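## Task

Move the white radish and the tomato out of the pan and into the bag so both lie wholly between the bag's two layers. At the finish every other item, including the white ball, must still sit in the pan. The loaded part of the bag must rest on the table. No more than one corner of the bag may lie on an arm's base, no part of the bag may be in the pan, and no part may hang past the table edge by more than about a finger's width.

## Robot and tools

Robot: two six-joint arms, left_arm and right_arm, each ending in a two-finger gripper. Calibrated base positions in the scene frame: left_arm (-0.019, +0.343, +0.033) m, right_arm (-0.046, -0.254, +0.023) m, each turned only slightly about z. A camera stand sits behind the arms. A loose object may occasionally get a small push from outside.

Frames: the scene frame has its origin at table height, halfway between the nominal bases. +x points out over the table, +z up, and left_arm is on the +y side (arm names do not match image left and right). Fixed cameras and the table use the scene frame. Each arm's end_effector_position (metres, the point between the pads about 1 cm behind the tips) and end_effector_quat_wxyz use that arm's own base frame, and may be off by a few cm. The fingers point along gripper +z and close along gripper y.

Row layout (used by execute_actions and move): one flat list of 14 numbers, each in [-1, 1], always covering both arms. Numbers 1-6 are left_arm waist, shoulder, elbow, wrist pitch, wrist yaw, wrist roll; number 7 is the left opening; numbers 8-14 repeat this for right_arm. The joint numbers are scaled offsets, not angles: they count from the Joint targets shown at the start of the action (or of the move call), not from the previous row, so sending the same offset twice moves twice. Scale: 1.0 equals 2.224 rad for waist, shoulder and elbow, and 8.485 rad for the three wrist joints. The opening is absolute: +1 fully open, -1 closed. To keep an arm still send 0 for its joints; to keep a gripper as it is, resend its current opening (0 means half-open, not no change).

Joint ranges in rad: waist -2.618 to 3.054, shoulder 0.000 to 3.142, elbow 0.000 to 3.142, wrist pitch -1.571 to 1.571, wrist yaw -1.571 to 1.571, wrist roll -2.094 to 2.094. Real ends may differ by up to 0.059 rad. An action asking any joint to go more than 0.059 rad outside its range is rejected for both arms; if the first action of a call fails this, the whole call is rejected. Per control step a target may lead the measured angle by at most 0.339 rad (big joints) or 2.2 rad (wrist), and targets that would shift a gripper more than 200 mm are scaled back, so large changes need several actions.

execute_actions: actions is a list of actions; each action is a list of up to 15 rows, one per 1/30 s step; a shorter action repeats its final row. cameras picks images by name (["all"], [] or names); images return by default only when actions is empty. An empty call reports state and the scene number.

move: target is one row or a list of up to 15 rows; every row counts from the same starting Joint targets. speed is rad/s of the joint with farthest to go, 0.01 to 12.57, default 0.5, one value or one per target. blend (rad) rounds corners between listed targets; 0 means stop at each. opening_speed (at least 0.2 per second on the -1..+1 scale) ramps the fingers gradually. grip_force is the per-pad force limit in newtons, 10 to 50, one value or one per arm; it persists, starts at full, and lower values close slowly. blocking=false returns after about 0.5 s while the move continues. Each move lasts at least 0.5 s; over 10 s it stops short. Paths do not avoid obstacles or the other arm. The result adds a move: line: done, off_target (resting over 0.035 rad away), moving, held or fault, plus limits=held if steps were withheld.

wait: seconds 0 to 10; arms hold their last command and a running move continues. stop: brakes the running move. zoom_image: camera name and region [x0, y0, x1, y1] in pixels of that camera's latest image, at most 504 by 504. finished_scene: scene is the current number, 1 or 2; it cannot be undone and later calls go to the next scene.

Cameras (each 896x504): cam_head_left, cam_head_right, cam_high, cam_low, cam_left_wrist, cam_right_wrist.

Result lines: Joint positions and Joint velocities list each arm's six joints (rad, rad/s) then the pad gap (m; 0.094 when fully open); velocities may read within noise. Joint targets is the base for your next offsets. Tool commands shows current opening commands. grip_measured is the finger opening on the command scale; empty it can read a little wide, and on a held part somewhat narrower than the part. Joint torques follow joint order, include the arm's own weight, and joints 1-3 wrap at ±28 N m. joint sent to its limit means a joint reached its real end; joint command not followed means the clearance check altered targets. MOTOR HOT appears near 75 °C; at 90 °C that arm folds and idles for the rest of the scene, and at 100 °C it goes limp.

Care: do not let the grippers or arms press or strike each other, and never close one gripper on the other's fingers. Do not strike the table, stand or other fixed parts hard. Do not drop items, let go of moving items, or let anything leave the table. Close slowly with reduced grip_force on soft food such as the tomato, banana or orange. To end a push, command targets back past the measured positions. Avoid long holds at full stretch, which heat motors. Leave the bag and items settled before calling finished_scene.

Each tool is called as name([rows], argument=value, ...), one row to a line, values as JSON.

## Session

execute_actions(actions=[])

Scene clock: 0.00 s.
left_arm: end_effector_position=(+0.3974, +0.0047, +0.0922) grip_measured=+1.000 end_effector_quat_wxyz=(+0.578, -0.041, +0.815, -0.009) | right_arm: end_effector_position=(+0.3882, -0.0036, +0.0938) grip_measured=+1.000 end_effector_quat_wxyz=(+0.584, +0.004, +0.812, -0.010)
Joint positions: left_arm=[-0.004 1.548 0.371 0.839 -0.036 -0.079 0.094] | right_arm=[0 1.515 0.33 0.862 0.022 -0.005 0.094]
Joint velocities: within noise
Joint torques (N m): no reading
Heat: left arm: 25 °C; right arm: 28 °C.
Joint targets: left_arm=[-0.004 1.545 0.375 0.833 -0.036 -0.079] | right_arm=[0.000 1.507 0.340 0.875 0.022 -0.005]
Tool commands: left_gripper/opening=+1.0 right_gripper/opening=+1.0

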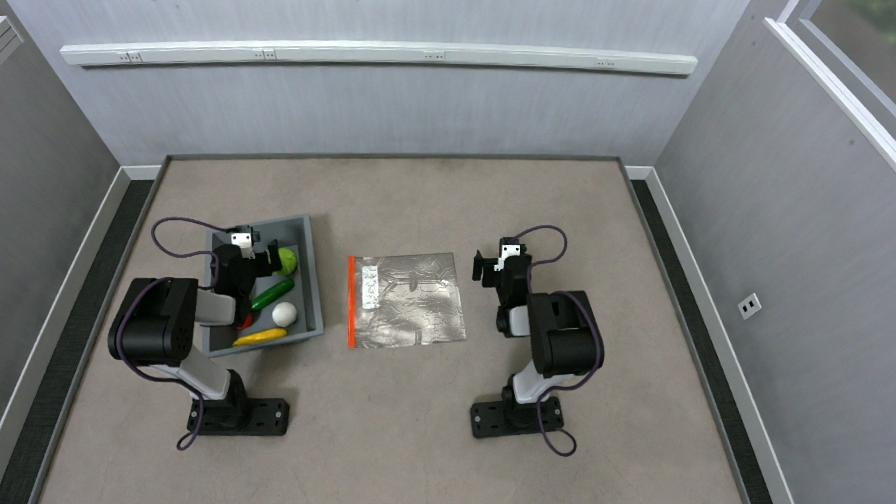

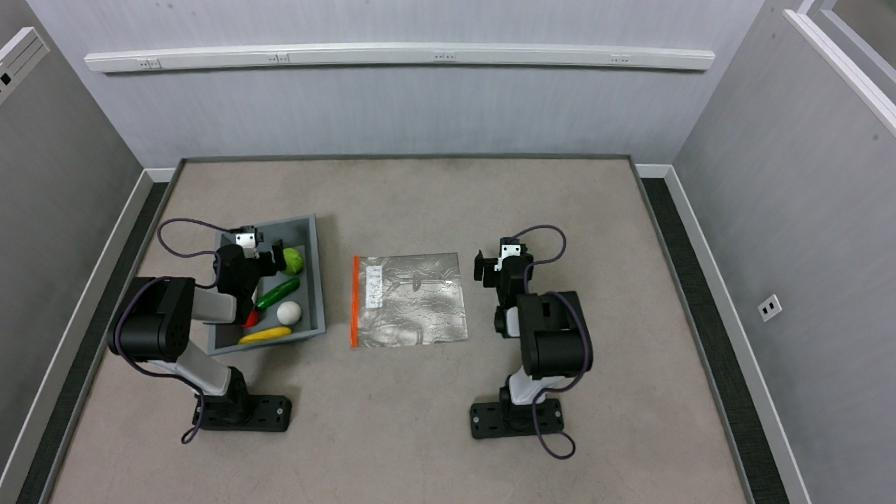

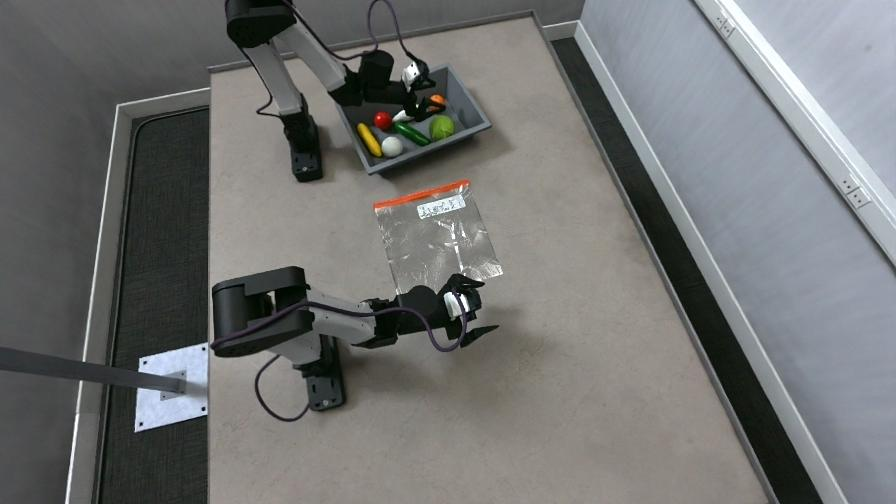

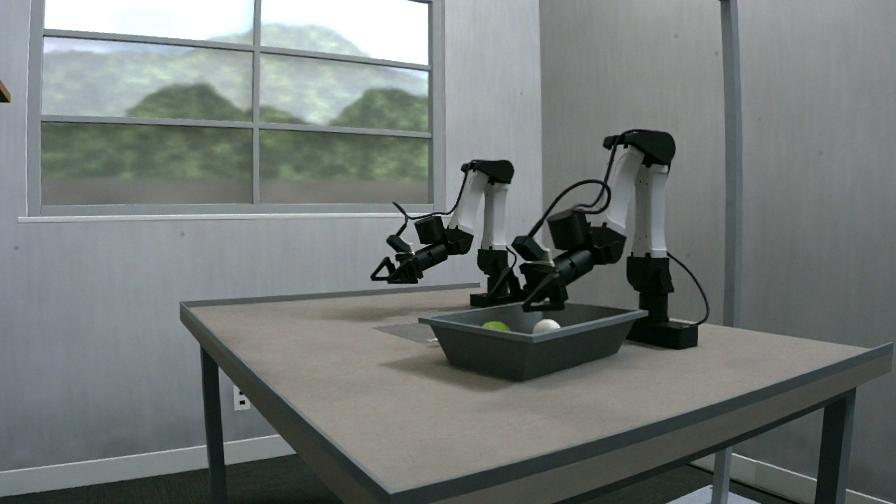

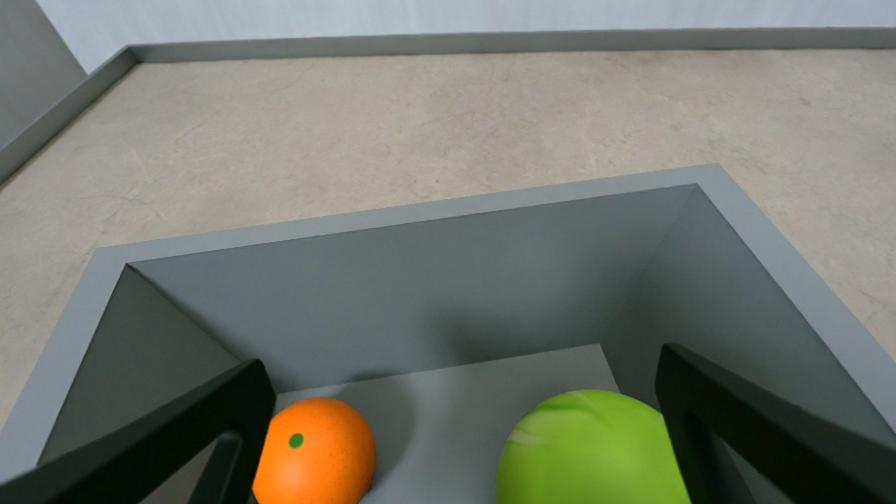

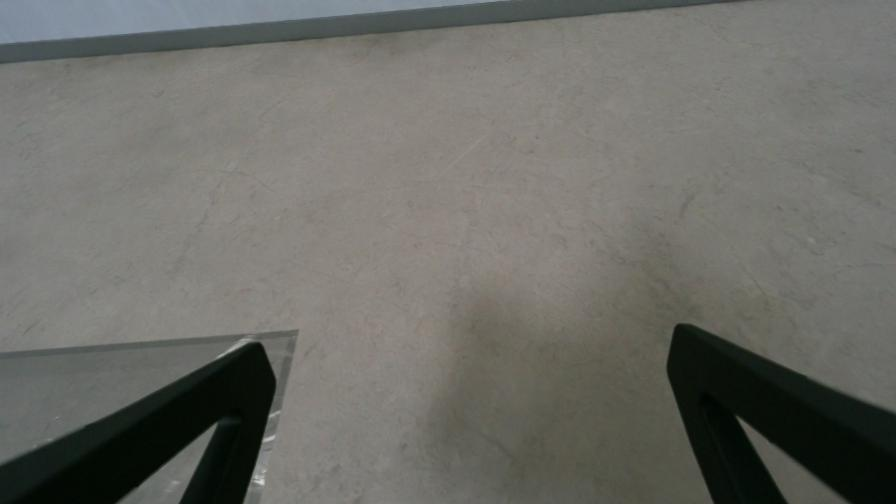

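zoom_image(camera="cam_head_left", region=[330, 235, 480, 365])

zoom_image(camera="cam_high", region=[350, 160, 530, 310])

zoom_image(camera="cam_high", region=[320, 50, 500, 180])

zoom_image(camera="cam_head_right", region=[190, 205, 340, 360])

zoom_image(camera="cam_low", region=[350, 290, 540, 390])

Scaled by 3.360 from the camera's 896x504 image, which has a finer 1280x720 frame.

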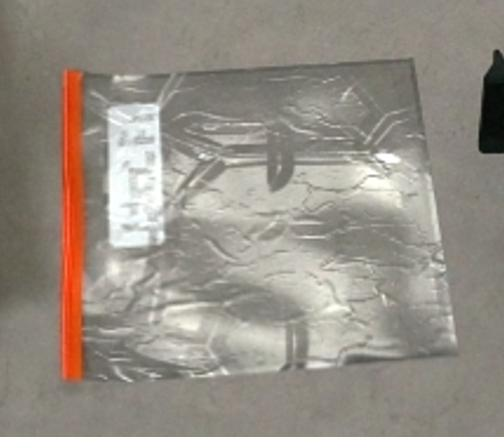

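Scaled by 2.800 from the camera's 896x504 image, which has a finer 1280x720 frame.

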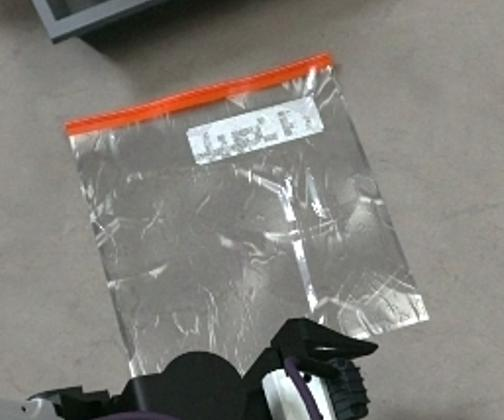

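Scaled by 2.800 from the camera's 896x504 image, which has a finer 1280x720 frame.

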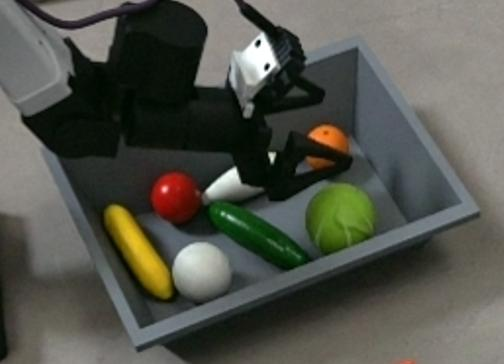

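Scaled by 3.252 from the camera's 896x504 image, which has a finer 1280x720 frame.

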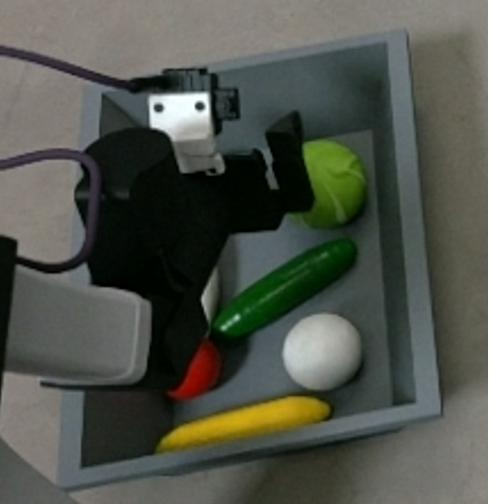

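Scaled by 2.653 from the camera's 896x504 image, which has a finer 1280x720 frame.

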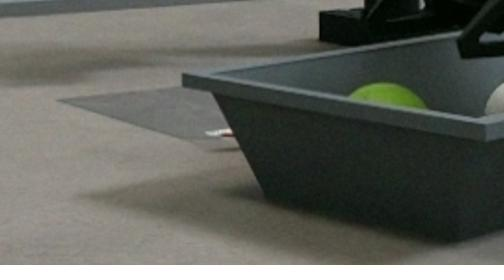

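move(target=[0,-0.1506,0.4069,-0.2298,0.0042,0.0093,1, 0.2248,-0.0679,0.5252,-0.2444,-0.0026,0.0006,1], speed=0.8, cameras=["all"])

Scene clock: 7.47 s.
left_arm: end_effector_position=(+0.2925, +0.0018, +0.2157) grip_measured=+1.000 end_effector_quat_wxyz=(+0.253, -0.006, +0.967, +0.006) | right_arm: end_effector_position=(+0.2827, +0.1510, +0.2383) grip_measured=+1.000 end_effector_quat_wxyz=(+0.231, -0.239, +0.941, +0.054)
Joint positions: left_arm=[-0.004 1.218 1.261 -1.102 -0.017 -0.013 0.094] | right_arm=[0.495 1.376 1.483 -1.198 0.009 -0.005 0.094]
Joint torques (N m): left_arm=[0.2 -4.22 9.54 1.38 0.15 0.07] | right_arm=[0.55 -6.5 8.9 1.12 -0.11 0.1]
Heat: left arm: 27 °C; right arm: 28 °C.
Joint targets: left_arm=[-0.004 1.210 1.280 -1.117 -0.001 0.000] | right_arm=[0.501 1.355 1.509 -1.198 0.000 0.000]
move: done

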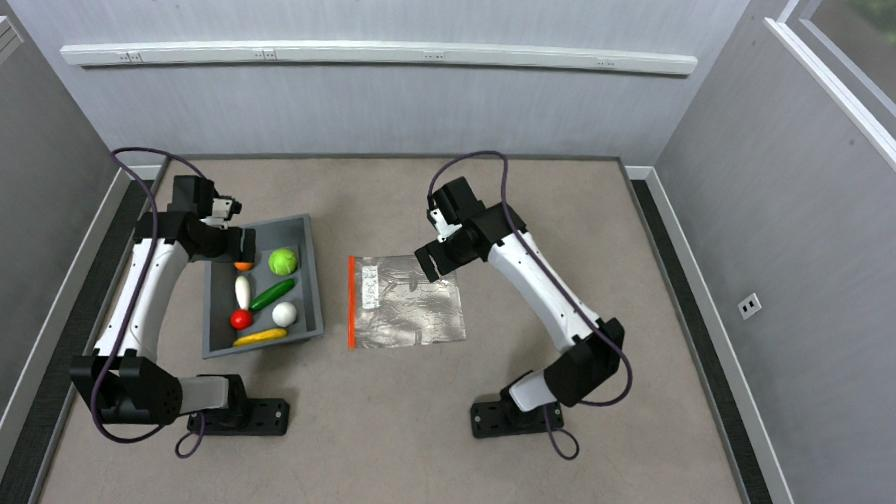

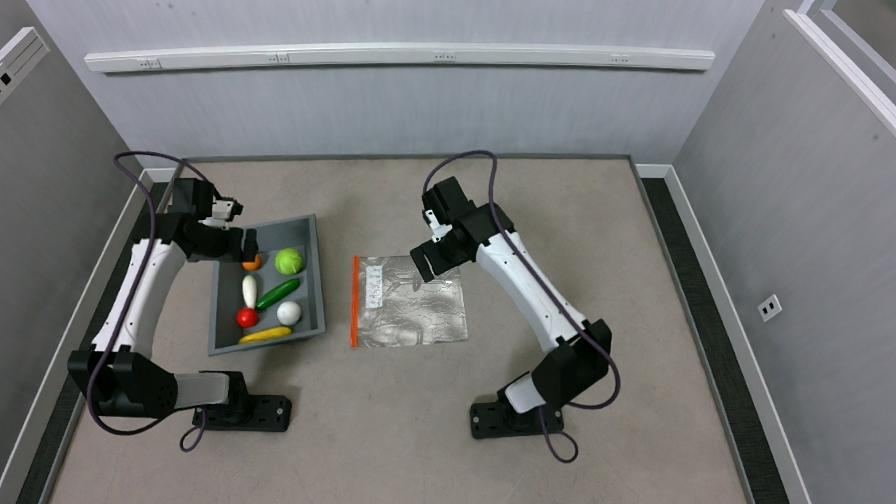

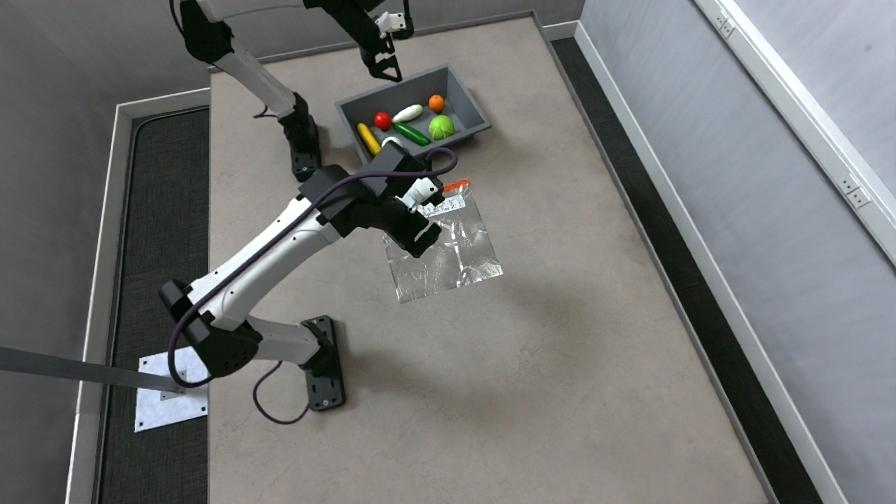

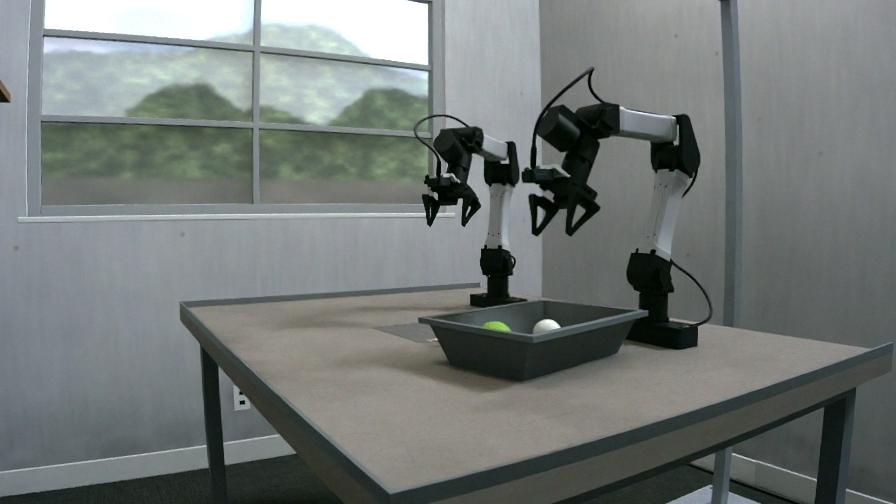

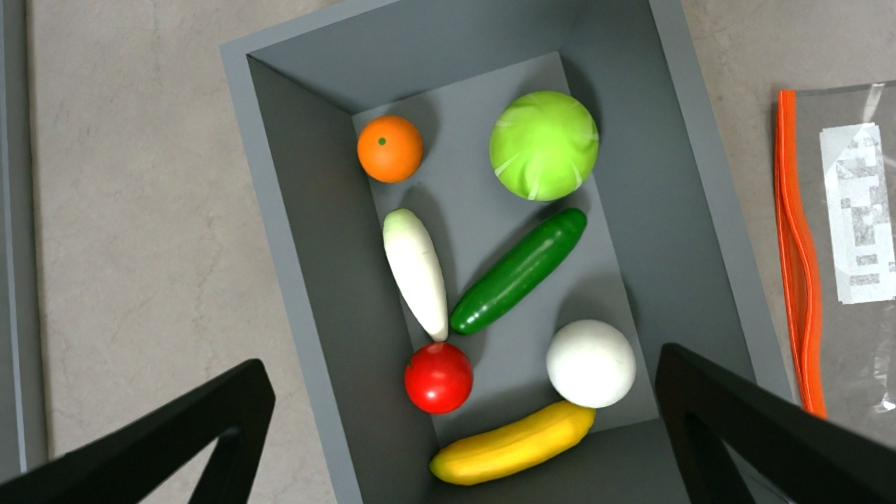

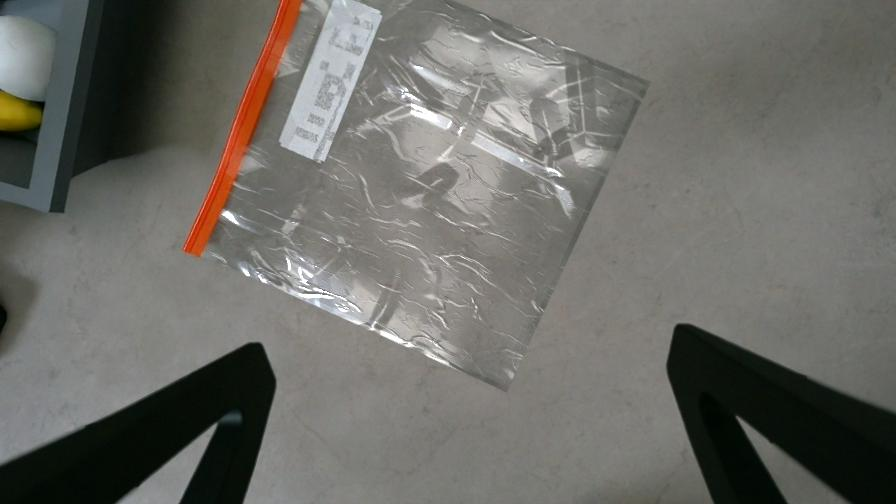

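zoom_image(camera="cam_left_wrist", region=[740, 70, 896, 430])

zoom_image(camera="cam_right_wrist", region=[160, 0, 410, 270])

Scaled by 1.400 from the camera's 896x504 image, which has a finer 1280x720 frame.

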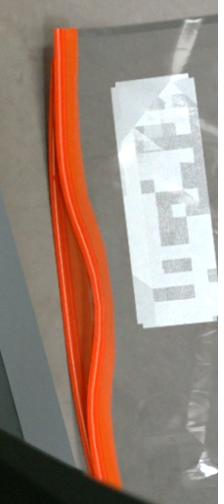

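Scaled by 1.867 from the camera's 896x504 image, which has a finer 1280x720 frame.

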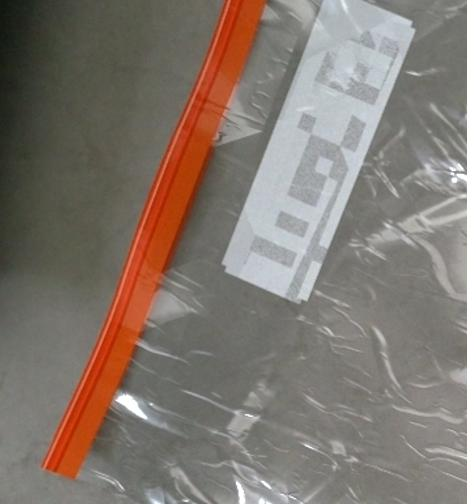

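move(target=[0,0,0,0,0,0,1, 0.0967,0.3206,0.103,0.0156,0,0.0844,1], speed=0.7, cameras=["cam_right_wrist","cam_left_wrist","cam_head_left"])

Scene clock: 13.73 s.
left_arm: end_effector_position=(+0.2924, +0.0018, +0.2156) grip_measured=+1.000 end_effector_quat_wxyz=(+0.253, -0.006, +0.967, +0.006) | right_arm: end_effector_position=(+0.3256, +0.2809, +0.0716) grip_measured=+1.000 end_effector_quat_wxyz=(+0.054, -0.003, +0.998, +0.043)
Joint positions: left_arm=[-0.004 1.218 1.261 -1.102 -0.017 -0.013 0.094] | right_arm=[0.714 2.065 1.71 -1.078 0.006 0.708 0.094]
Joint torques (N m): left_arm=[0.23 -4.18 9.57 1.38 0.16 0.07] | right_arm=[0.09 -9.95 8.79 0.63 -0.04 0.18]
Heat: left arm: 28 °C; right arm: 29 °C.
Joint targets: left_arm=[-0.004 1.210 1.280 -1.117 -0.001 0.000] | right_arm=[0.716 2.069 1.738 -1.066 0.000 0.716]
move: done
Images, in order (width x height): cam_head_left 896x504, cam_left_wrist 896x504, cam_right_wrist 896x504.

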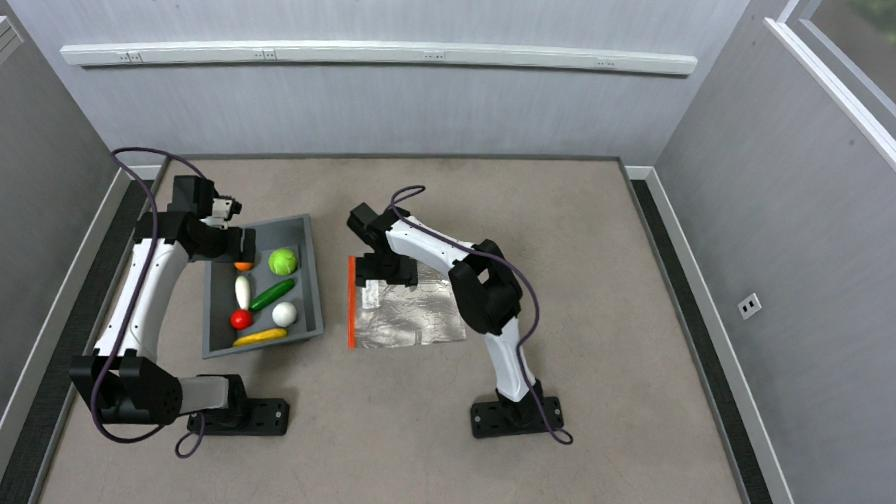

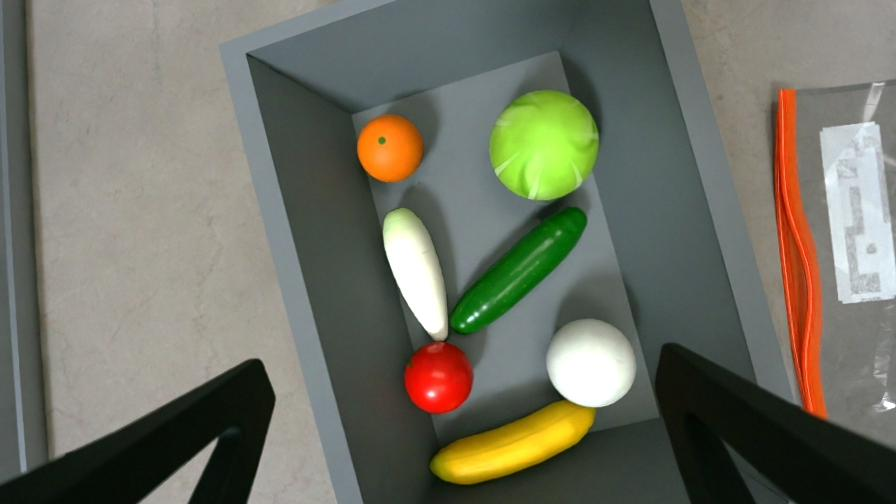

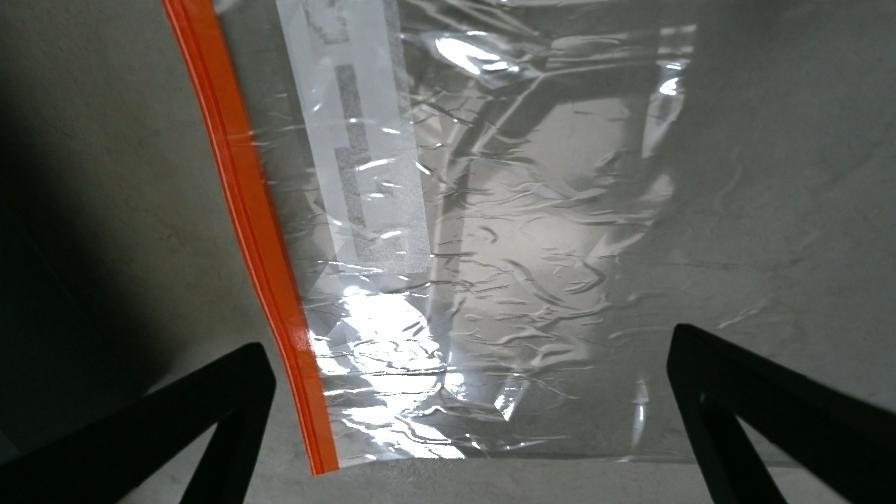

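move(target=[0,0,0,0,0,0,1, 0.0791,0.0836,0.0967,0.0014,0,-0.002,1], speed=0.5, cameras=["cam_right_wrist","cam_low","cam_high"])

Scene clock: 17.67 s.
left_arm: end_effector_position=(+0.2924, +0.0018, +0.2156) grip_measured=+1.000 end_effector_quat_wxyz=(+0.253, -0.006, +0.967, +0.006) | right_arm: end_effector_position=(+0.3017, +0.3772, +0.0576) grip_measured=+1.000 end_effector_quat_wxyz=(+0.068, -0.095, +0.991, +0.068)
Joint positions: left_arm=[-0.004 1.218 1.261 -1.102 -0.017 -0.013 0.094] | right_arm=[0.897 2.241 1.924 -1.061 0.002 0.707 0.094]
Joint torques (N m): left_arm=[0.23 -4.21 9.54 1.37 0.15 0.06] | right_arm=[-0.34 -10.55 9.01 0.68 -0.01 -0.04]
Heat: left arm: 29 °C; right arm: 30 °C.
Joint targets: left_arm=[-0.004 1.210 1.280 -1.117 -0.001 0.000] | right_arm=[0.892 2.255 1.953 -1.054 0.000 0.699]
move: done
Images, in order (width x height): cam_high 896x504, cam_low 896x504, cam_right_wrist 896x504.

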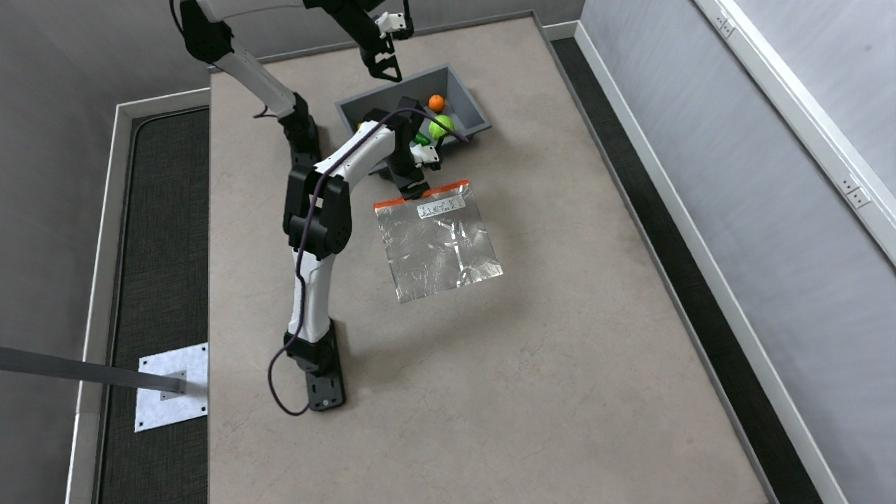

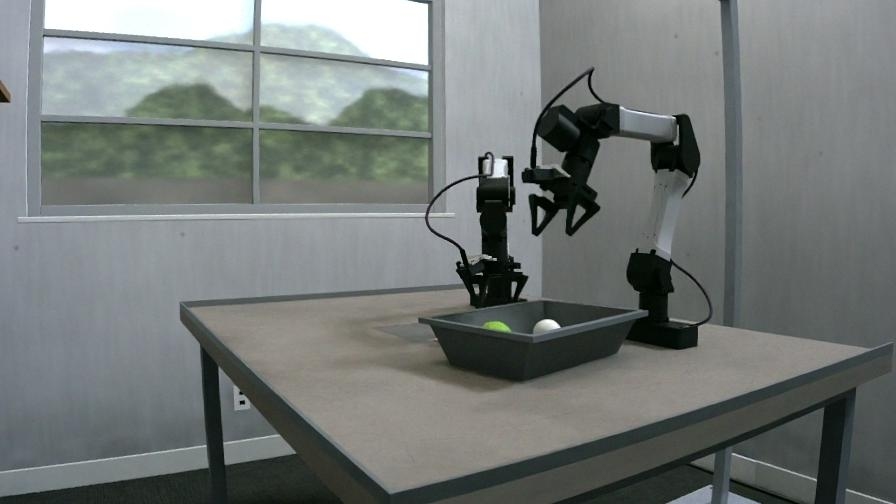

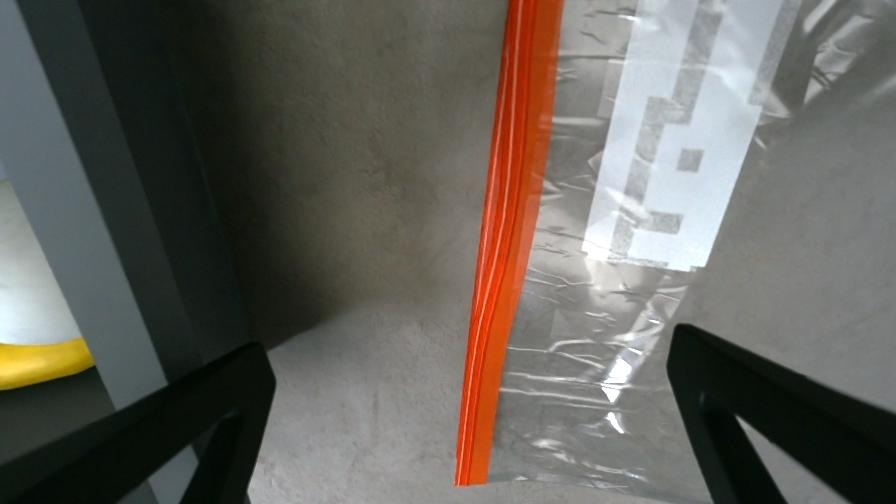

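zoom_image(camera="cam_right_wrist", region=[400, 0, 620, 500])

zoom_image(camera="cam_low", region=[360, 230, 560, 350])

Scaled by 1.008 from the camera's 896x504 image, which has a finer 1280x720 frame.

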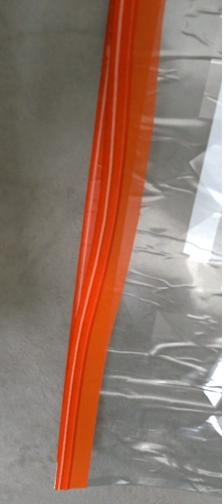

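Scaled by 2.520 from the camera's 896x504 image, which has a finer 1280x720 frame.

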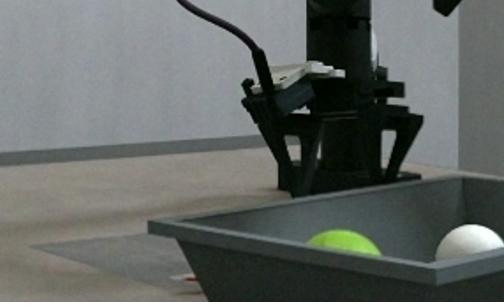

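move(target=[0,0,0,0,0,0,1, -0.0013,-0.0148,-0.0872,0.017,0,0.0106,0], speed=0.4, opening_speed=2, cameras=["cam_right_wrist","cam_left_wrist","cam_low"])

Scene clock: 20.63 s.
left_arm: end_effector_position=(+0.2924, +0.0018, +0.2156) grip_measured=+1.000 end_effector_quat_wxyz=(+0.253, -0.006, +0.967, +0.006) | right_arm: end_effector_position=(+0.2938, +0.3673, +0.0157) grip_measured=+0.001 end_effector_quat_wxyz=(+0.057, -0.057, +0.995, +0.061)
Joint positions: left_arm=[-0.004 1.218 1.261 -1.102 -0.017 -0.013 0.094] | right_arm=[0.897 2.241 1.761 -0.923 0.002 0.782 0.047]
Joint torques (N m): left_arm=[0.23 -4.21 9.54 1.37 0.15 0.06] | right_arm=[-0.73 -13.27 5.98 0.69 -0.01 0.09]
Heat: left arm: 29 °C; right arm: 32 °C.
Joint targets: left_arm=[-0.004 1.210 1.280 -1.117 -0.001 0.000] | right_arm=[0.889 2.222 1.759 -0.910 0.000 0.789]
move: done
Images, in order (width x height): cam_low 896x504, cam_left_wrist 896x504, cam_right_wrist 896x504.

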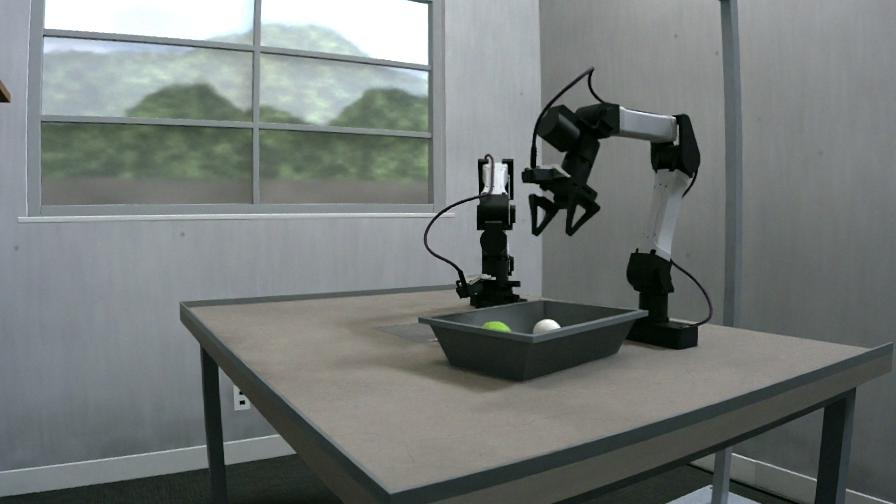

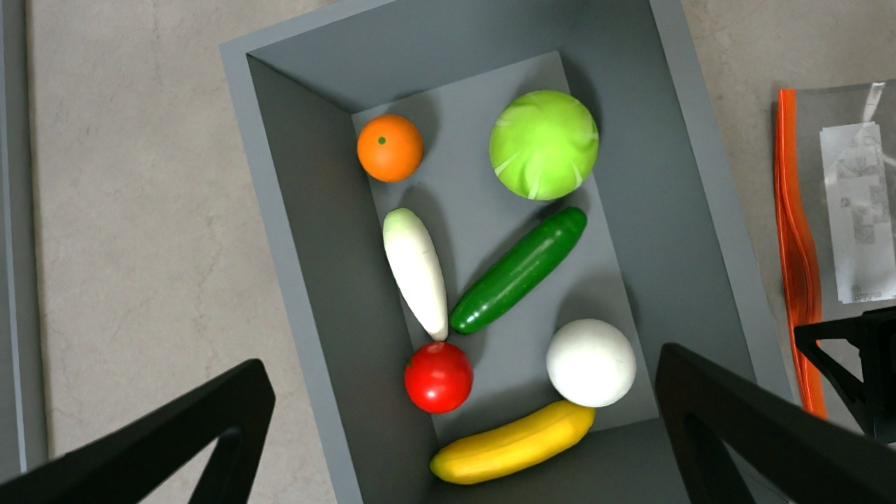

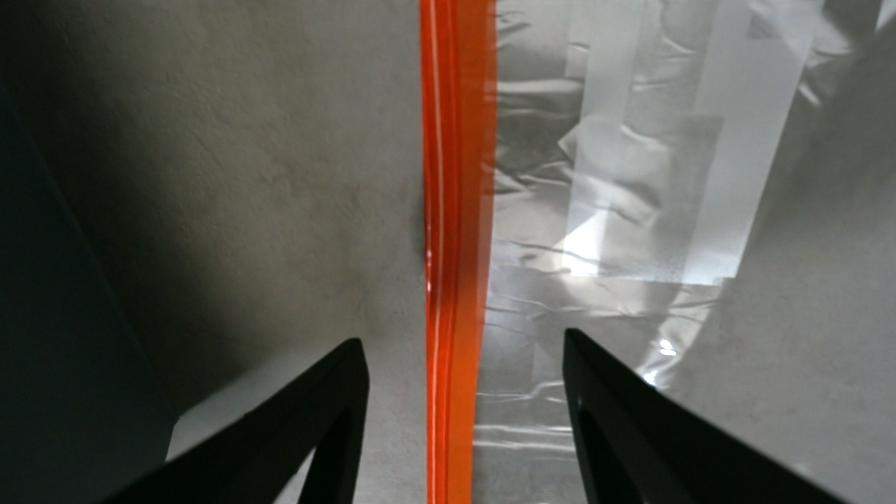

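move(target=[0,0,0,0,0,0,1, -0.0207,0.0674,0.071,-0.0006,0,-0.0066,0], speed=0.3, cameras=["cam_right_wrist","cam_left_wrist","cam_low"])

Scene clock: 22.20 s.
left_arm: end_effector_position=(+0.2924, +0.0018, +0.2156) grip_measured=+1.000 end_effector_quat_wxyz=(+0.253, -0.006, +0.967, +0.006) | right_arm: end_effector_position=(+0.3302, +0.3722, -0.0006) grip_measured=+0.001 end_effector_quat_wxyz=(+0.065, -0.052, +0.994, +0.064)
Joint positions: left_arm=[-0.004 1.218 1.261 -1.102 -0.017 -0.013 0.094] | right_arm=[0.846 2.357 1.889 -0.92 0.002 0.742 0.047]
Joint torques (N m): left_arm=[0.24 -4.18 9.54 1.36 0.15 0.07] | right_arm=[-0.51 -10.97 8.83 0.65 -0.01 -0.06]
Heat: left arm: 29 °C; right arm: 32 °C.
Joint targets: left_arm=[-0.004 1.210 1.280 -1.117 -0.001 0.000] | right_arm=[0.843 2.371 1.917 -0.915 0.000 0.734]
move: done
Images, in order (width x height): cam_low 896x504, cam_left_wrist 896x504, cam_right_wrist 896x504.

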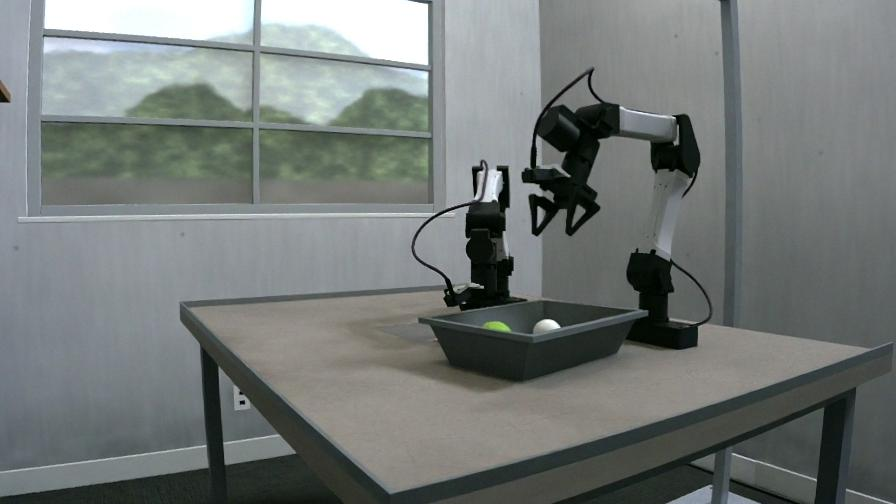

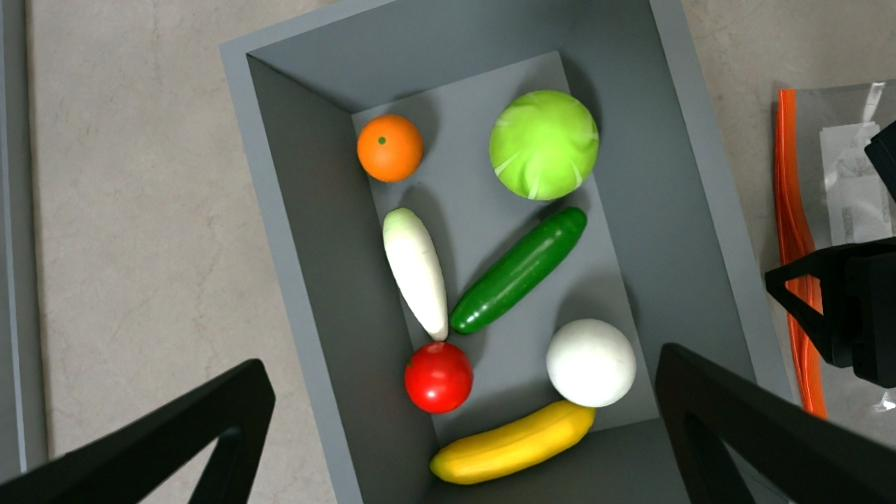

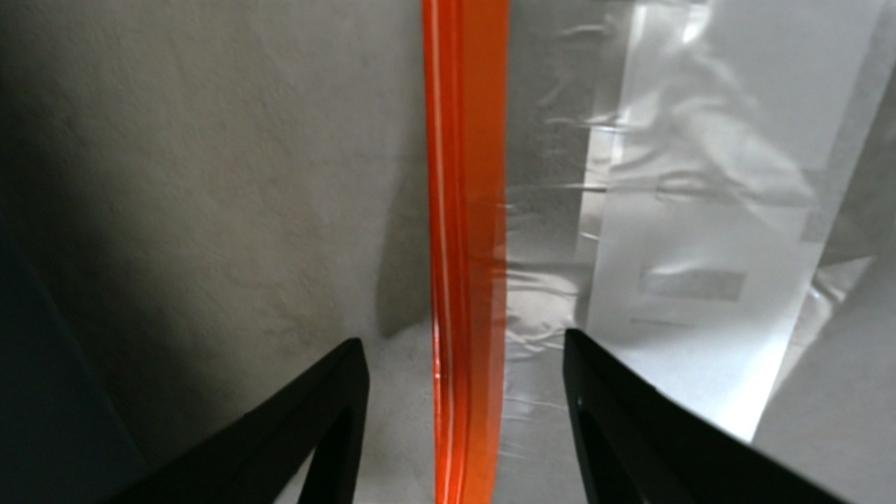

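move(target=[0,0,0,0,0,0,1, 0,0.0038,-0.0202,0.0026,0,0,0], speed=0.1, cameras=["cam_right_wrist"])

Scene clock: 23.37 s.
left_arm: end_effector_position=(+0.2924, +0.0018, +0.2156) grip_measured=+1.000 end_effector_quat_wxyz=(+0.253, -0.006, +0.967, +0.006) | right_arm: end_effector_position=(+0.3304, +0.3724, -0.0032) grip_measured=+0.001 end_effector_quat_wxyz=(+0.066, -0.052, +0.994, +0.065)
Joint positions: left_arm=[-0.004 1.218 1.261 -1.102 -0.017 -0.013 0.094] | right_arm=[0.846 2.357 1.879 -0.907 0.002 0.741 0.047]
Joint torques (N m): left_arm=[0.2 -4.18 9.52 1.36 0.14 0.07] | right_arm=[-0.27 -10.35 5.56 0.77 -0.01 -0.04]
Heat: left arm: 30 °C; right arm: 32 °C.
Joint targets: left_arm=[-0.004 1.210 1.280 -1.117 -0.001 0.000] | right_arm=[0.843 2.380 1.872 -0.893 0.000 0.733]
move: done
Images, in order (width x height): cam_right_wrist 896x504.

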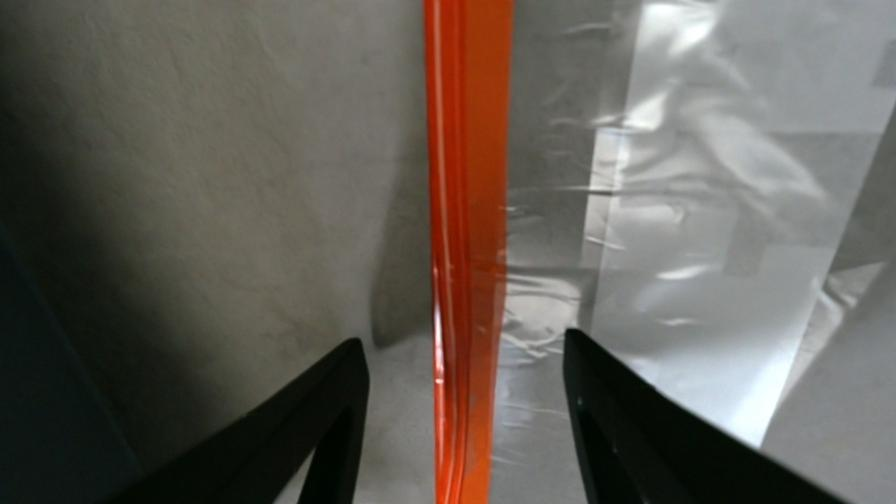

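move(target=[0,0,0,0,0,0,1, 0,0.0054,-0.002,0,0,0,0], speed=0.1, cameras=["cam_right_wrist"])

Scene clock: 24.33 s.
left_arm: end_effector_position=(+0.2924, +0.0018, +0.2156) grip_measured=+1.000 end_effector_quat_wxyz=(+0.253, -0.006, +0.967, +0.006) | right_arm: end_effector_position=(+0.3303, +0.3723, -0.0035) grip_measured=+0.001 end_effector_quat_wxyz=(+0.066, -0.052, +0.994, +0.065)
Joint positions: left_arm=[-0.004 1.218 1.261 -1.102 -0.017 -0.013 0.094] | right_arm=[0.846 2.358 1.879 -0.907 0.002 0.741 0.047]
Joint torques (N m): left_arm=[0.24 -4.19 9.52 1.37 0.15 0.06] | right_arm=[-0.24 -9.35 5.05 0.74 -0.01 -0.04]
Heat: left arm: 30 °C; right arm: 32 °C.
Joint targets: left_arm=[-0.004 1.210 1.280 -1.117 -0.001 0.000] | right_arm=[0.843 2.392 1.868 -0.893 0.000 0.733]
move: done
Images, in order (width x height): cam_right_wrist 896x504.

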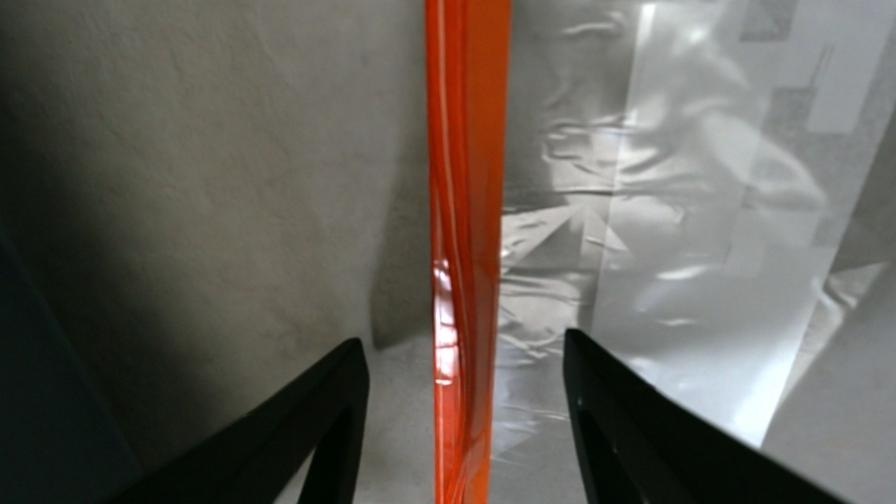

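move(target=[0,0,0,0,0,0,1, 0,-0.0225,0.002,0,0,0,0], speed=0.1, cameras=["cam_right_wrist"])

Scene clock: 25.30 s.
left_arm: end_effector_position=(+0.2924, +0.0018, +0.2156) grip_measured=+1.000 end_effector_quat_wxyz=(+0.253, -0.006, +0.967, +0.006) | right_arm: end_effector_position=(+0.3303, +0.3723, -0.0035) grip_measured=+0.001 end_effector_quat_wxyz=(+0.066, -0.052, +0.994, +0.065)
Joint positions: left_arm=[-0.004 1.218 1.261 -1.102 -0.017 -0.013 0.094] | right_arm=[0.846 2.358 1.879 -0.907 0.002 0.741 0.047]
Joint torques (N m): left_arm=[0.21 -4.21 9.55 1.36 0.15 0.06] | right_arm=[-0.23 -13.72 5.48 0.74 -0.01 -0.03]
Heat: left arm: 30 °C; right arm: 33 °C.
Joint targets: left_arm=[-0.004 1.210 1.280 -1.117 -0.001 0.000] | right_arm=[0.843 2.342 1.872 -0.893 0.000 0.733]
move: done
Images, in order (width x height): cam_right_wrist 896x504.

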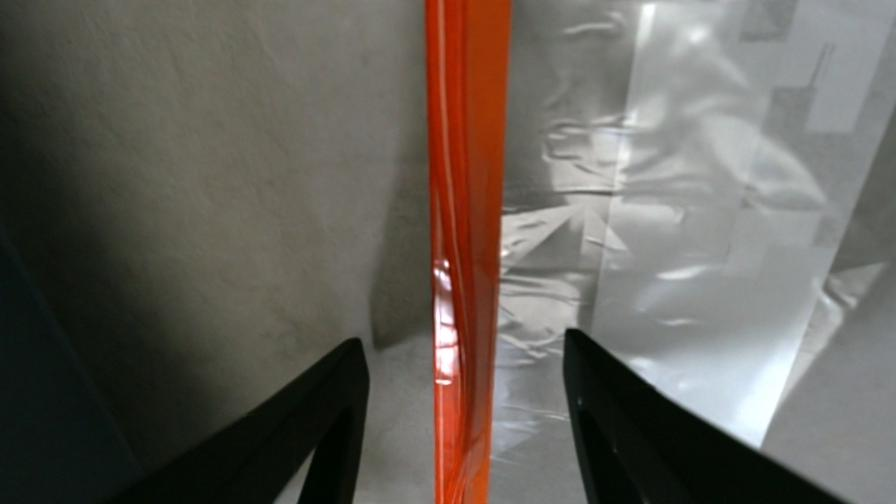

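move(target=[0,0,0,0,0,0,1, 0,0,0,0,0,0,-0.5], opening_speed=0.4, cameras=["cam_right_wrist"])

Scene clock: 27.17 s.
left_arm: end_effector_position=(+0.2924, +0.0018, +0.2156) grip_measured=+1.000 end_effector_quat_wxyz=(+0.253, -0.006, +0.967, +0.006) | right_arm: end_effector_position=(+0.3305, +0.3725, -0.0035) grip_measured=-0.499 end_effector_quat_wxyz=(+0.066, -0.053, +0.994, +0.065)
Joint positions: left_arm=[-0.004 1.218 1.261 -1.102 -0.017 -0.013 0.094] | right_arm=[0.846 2.358 1.879 -0.906 0.002 0.74 0.024]
Joint torques (N m): left_arm=[0.18 -4.22 9.54 1.37 0.16 0.07] | right_arm=[-0.27 -13.74 5.5 0.72 -0.02 -0.03]
Heat: left arm: 30 °C; right arm: 33 °C.
Joint targets: left_arm=[-0.004 1.210 1.280 -1.117 -0.001 0.000] | right_arm=[0.843 2.342 1.872 -0.893 0.000 0.733]
move: done
Images, in order (width x height): cam_right_wrist 896x504.

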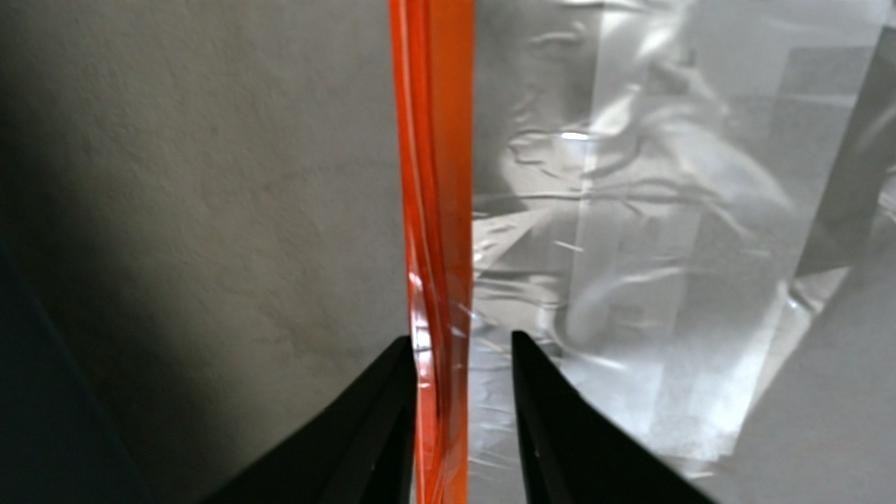

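zoom_image(camera="cam_right_wrist", region=[330, 150, 580, 500])

Scaled by 1.440 from the camera's 896x504 image, which has a finer 1280x720 frame.

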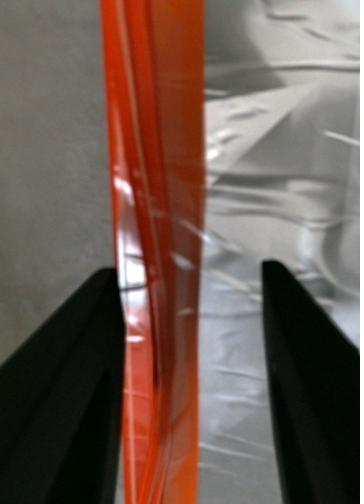

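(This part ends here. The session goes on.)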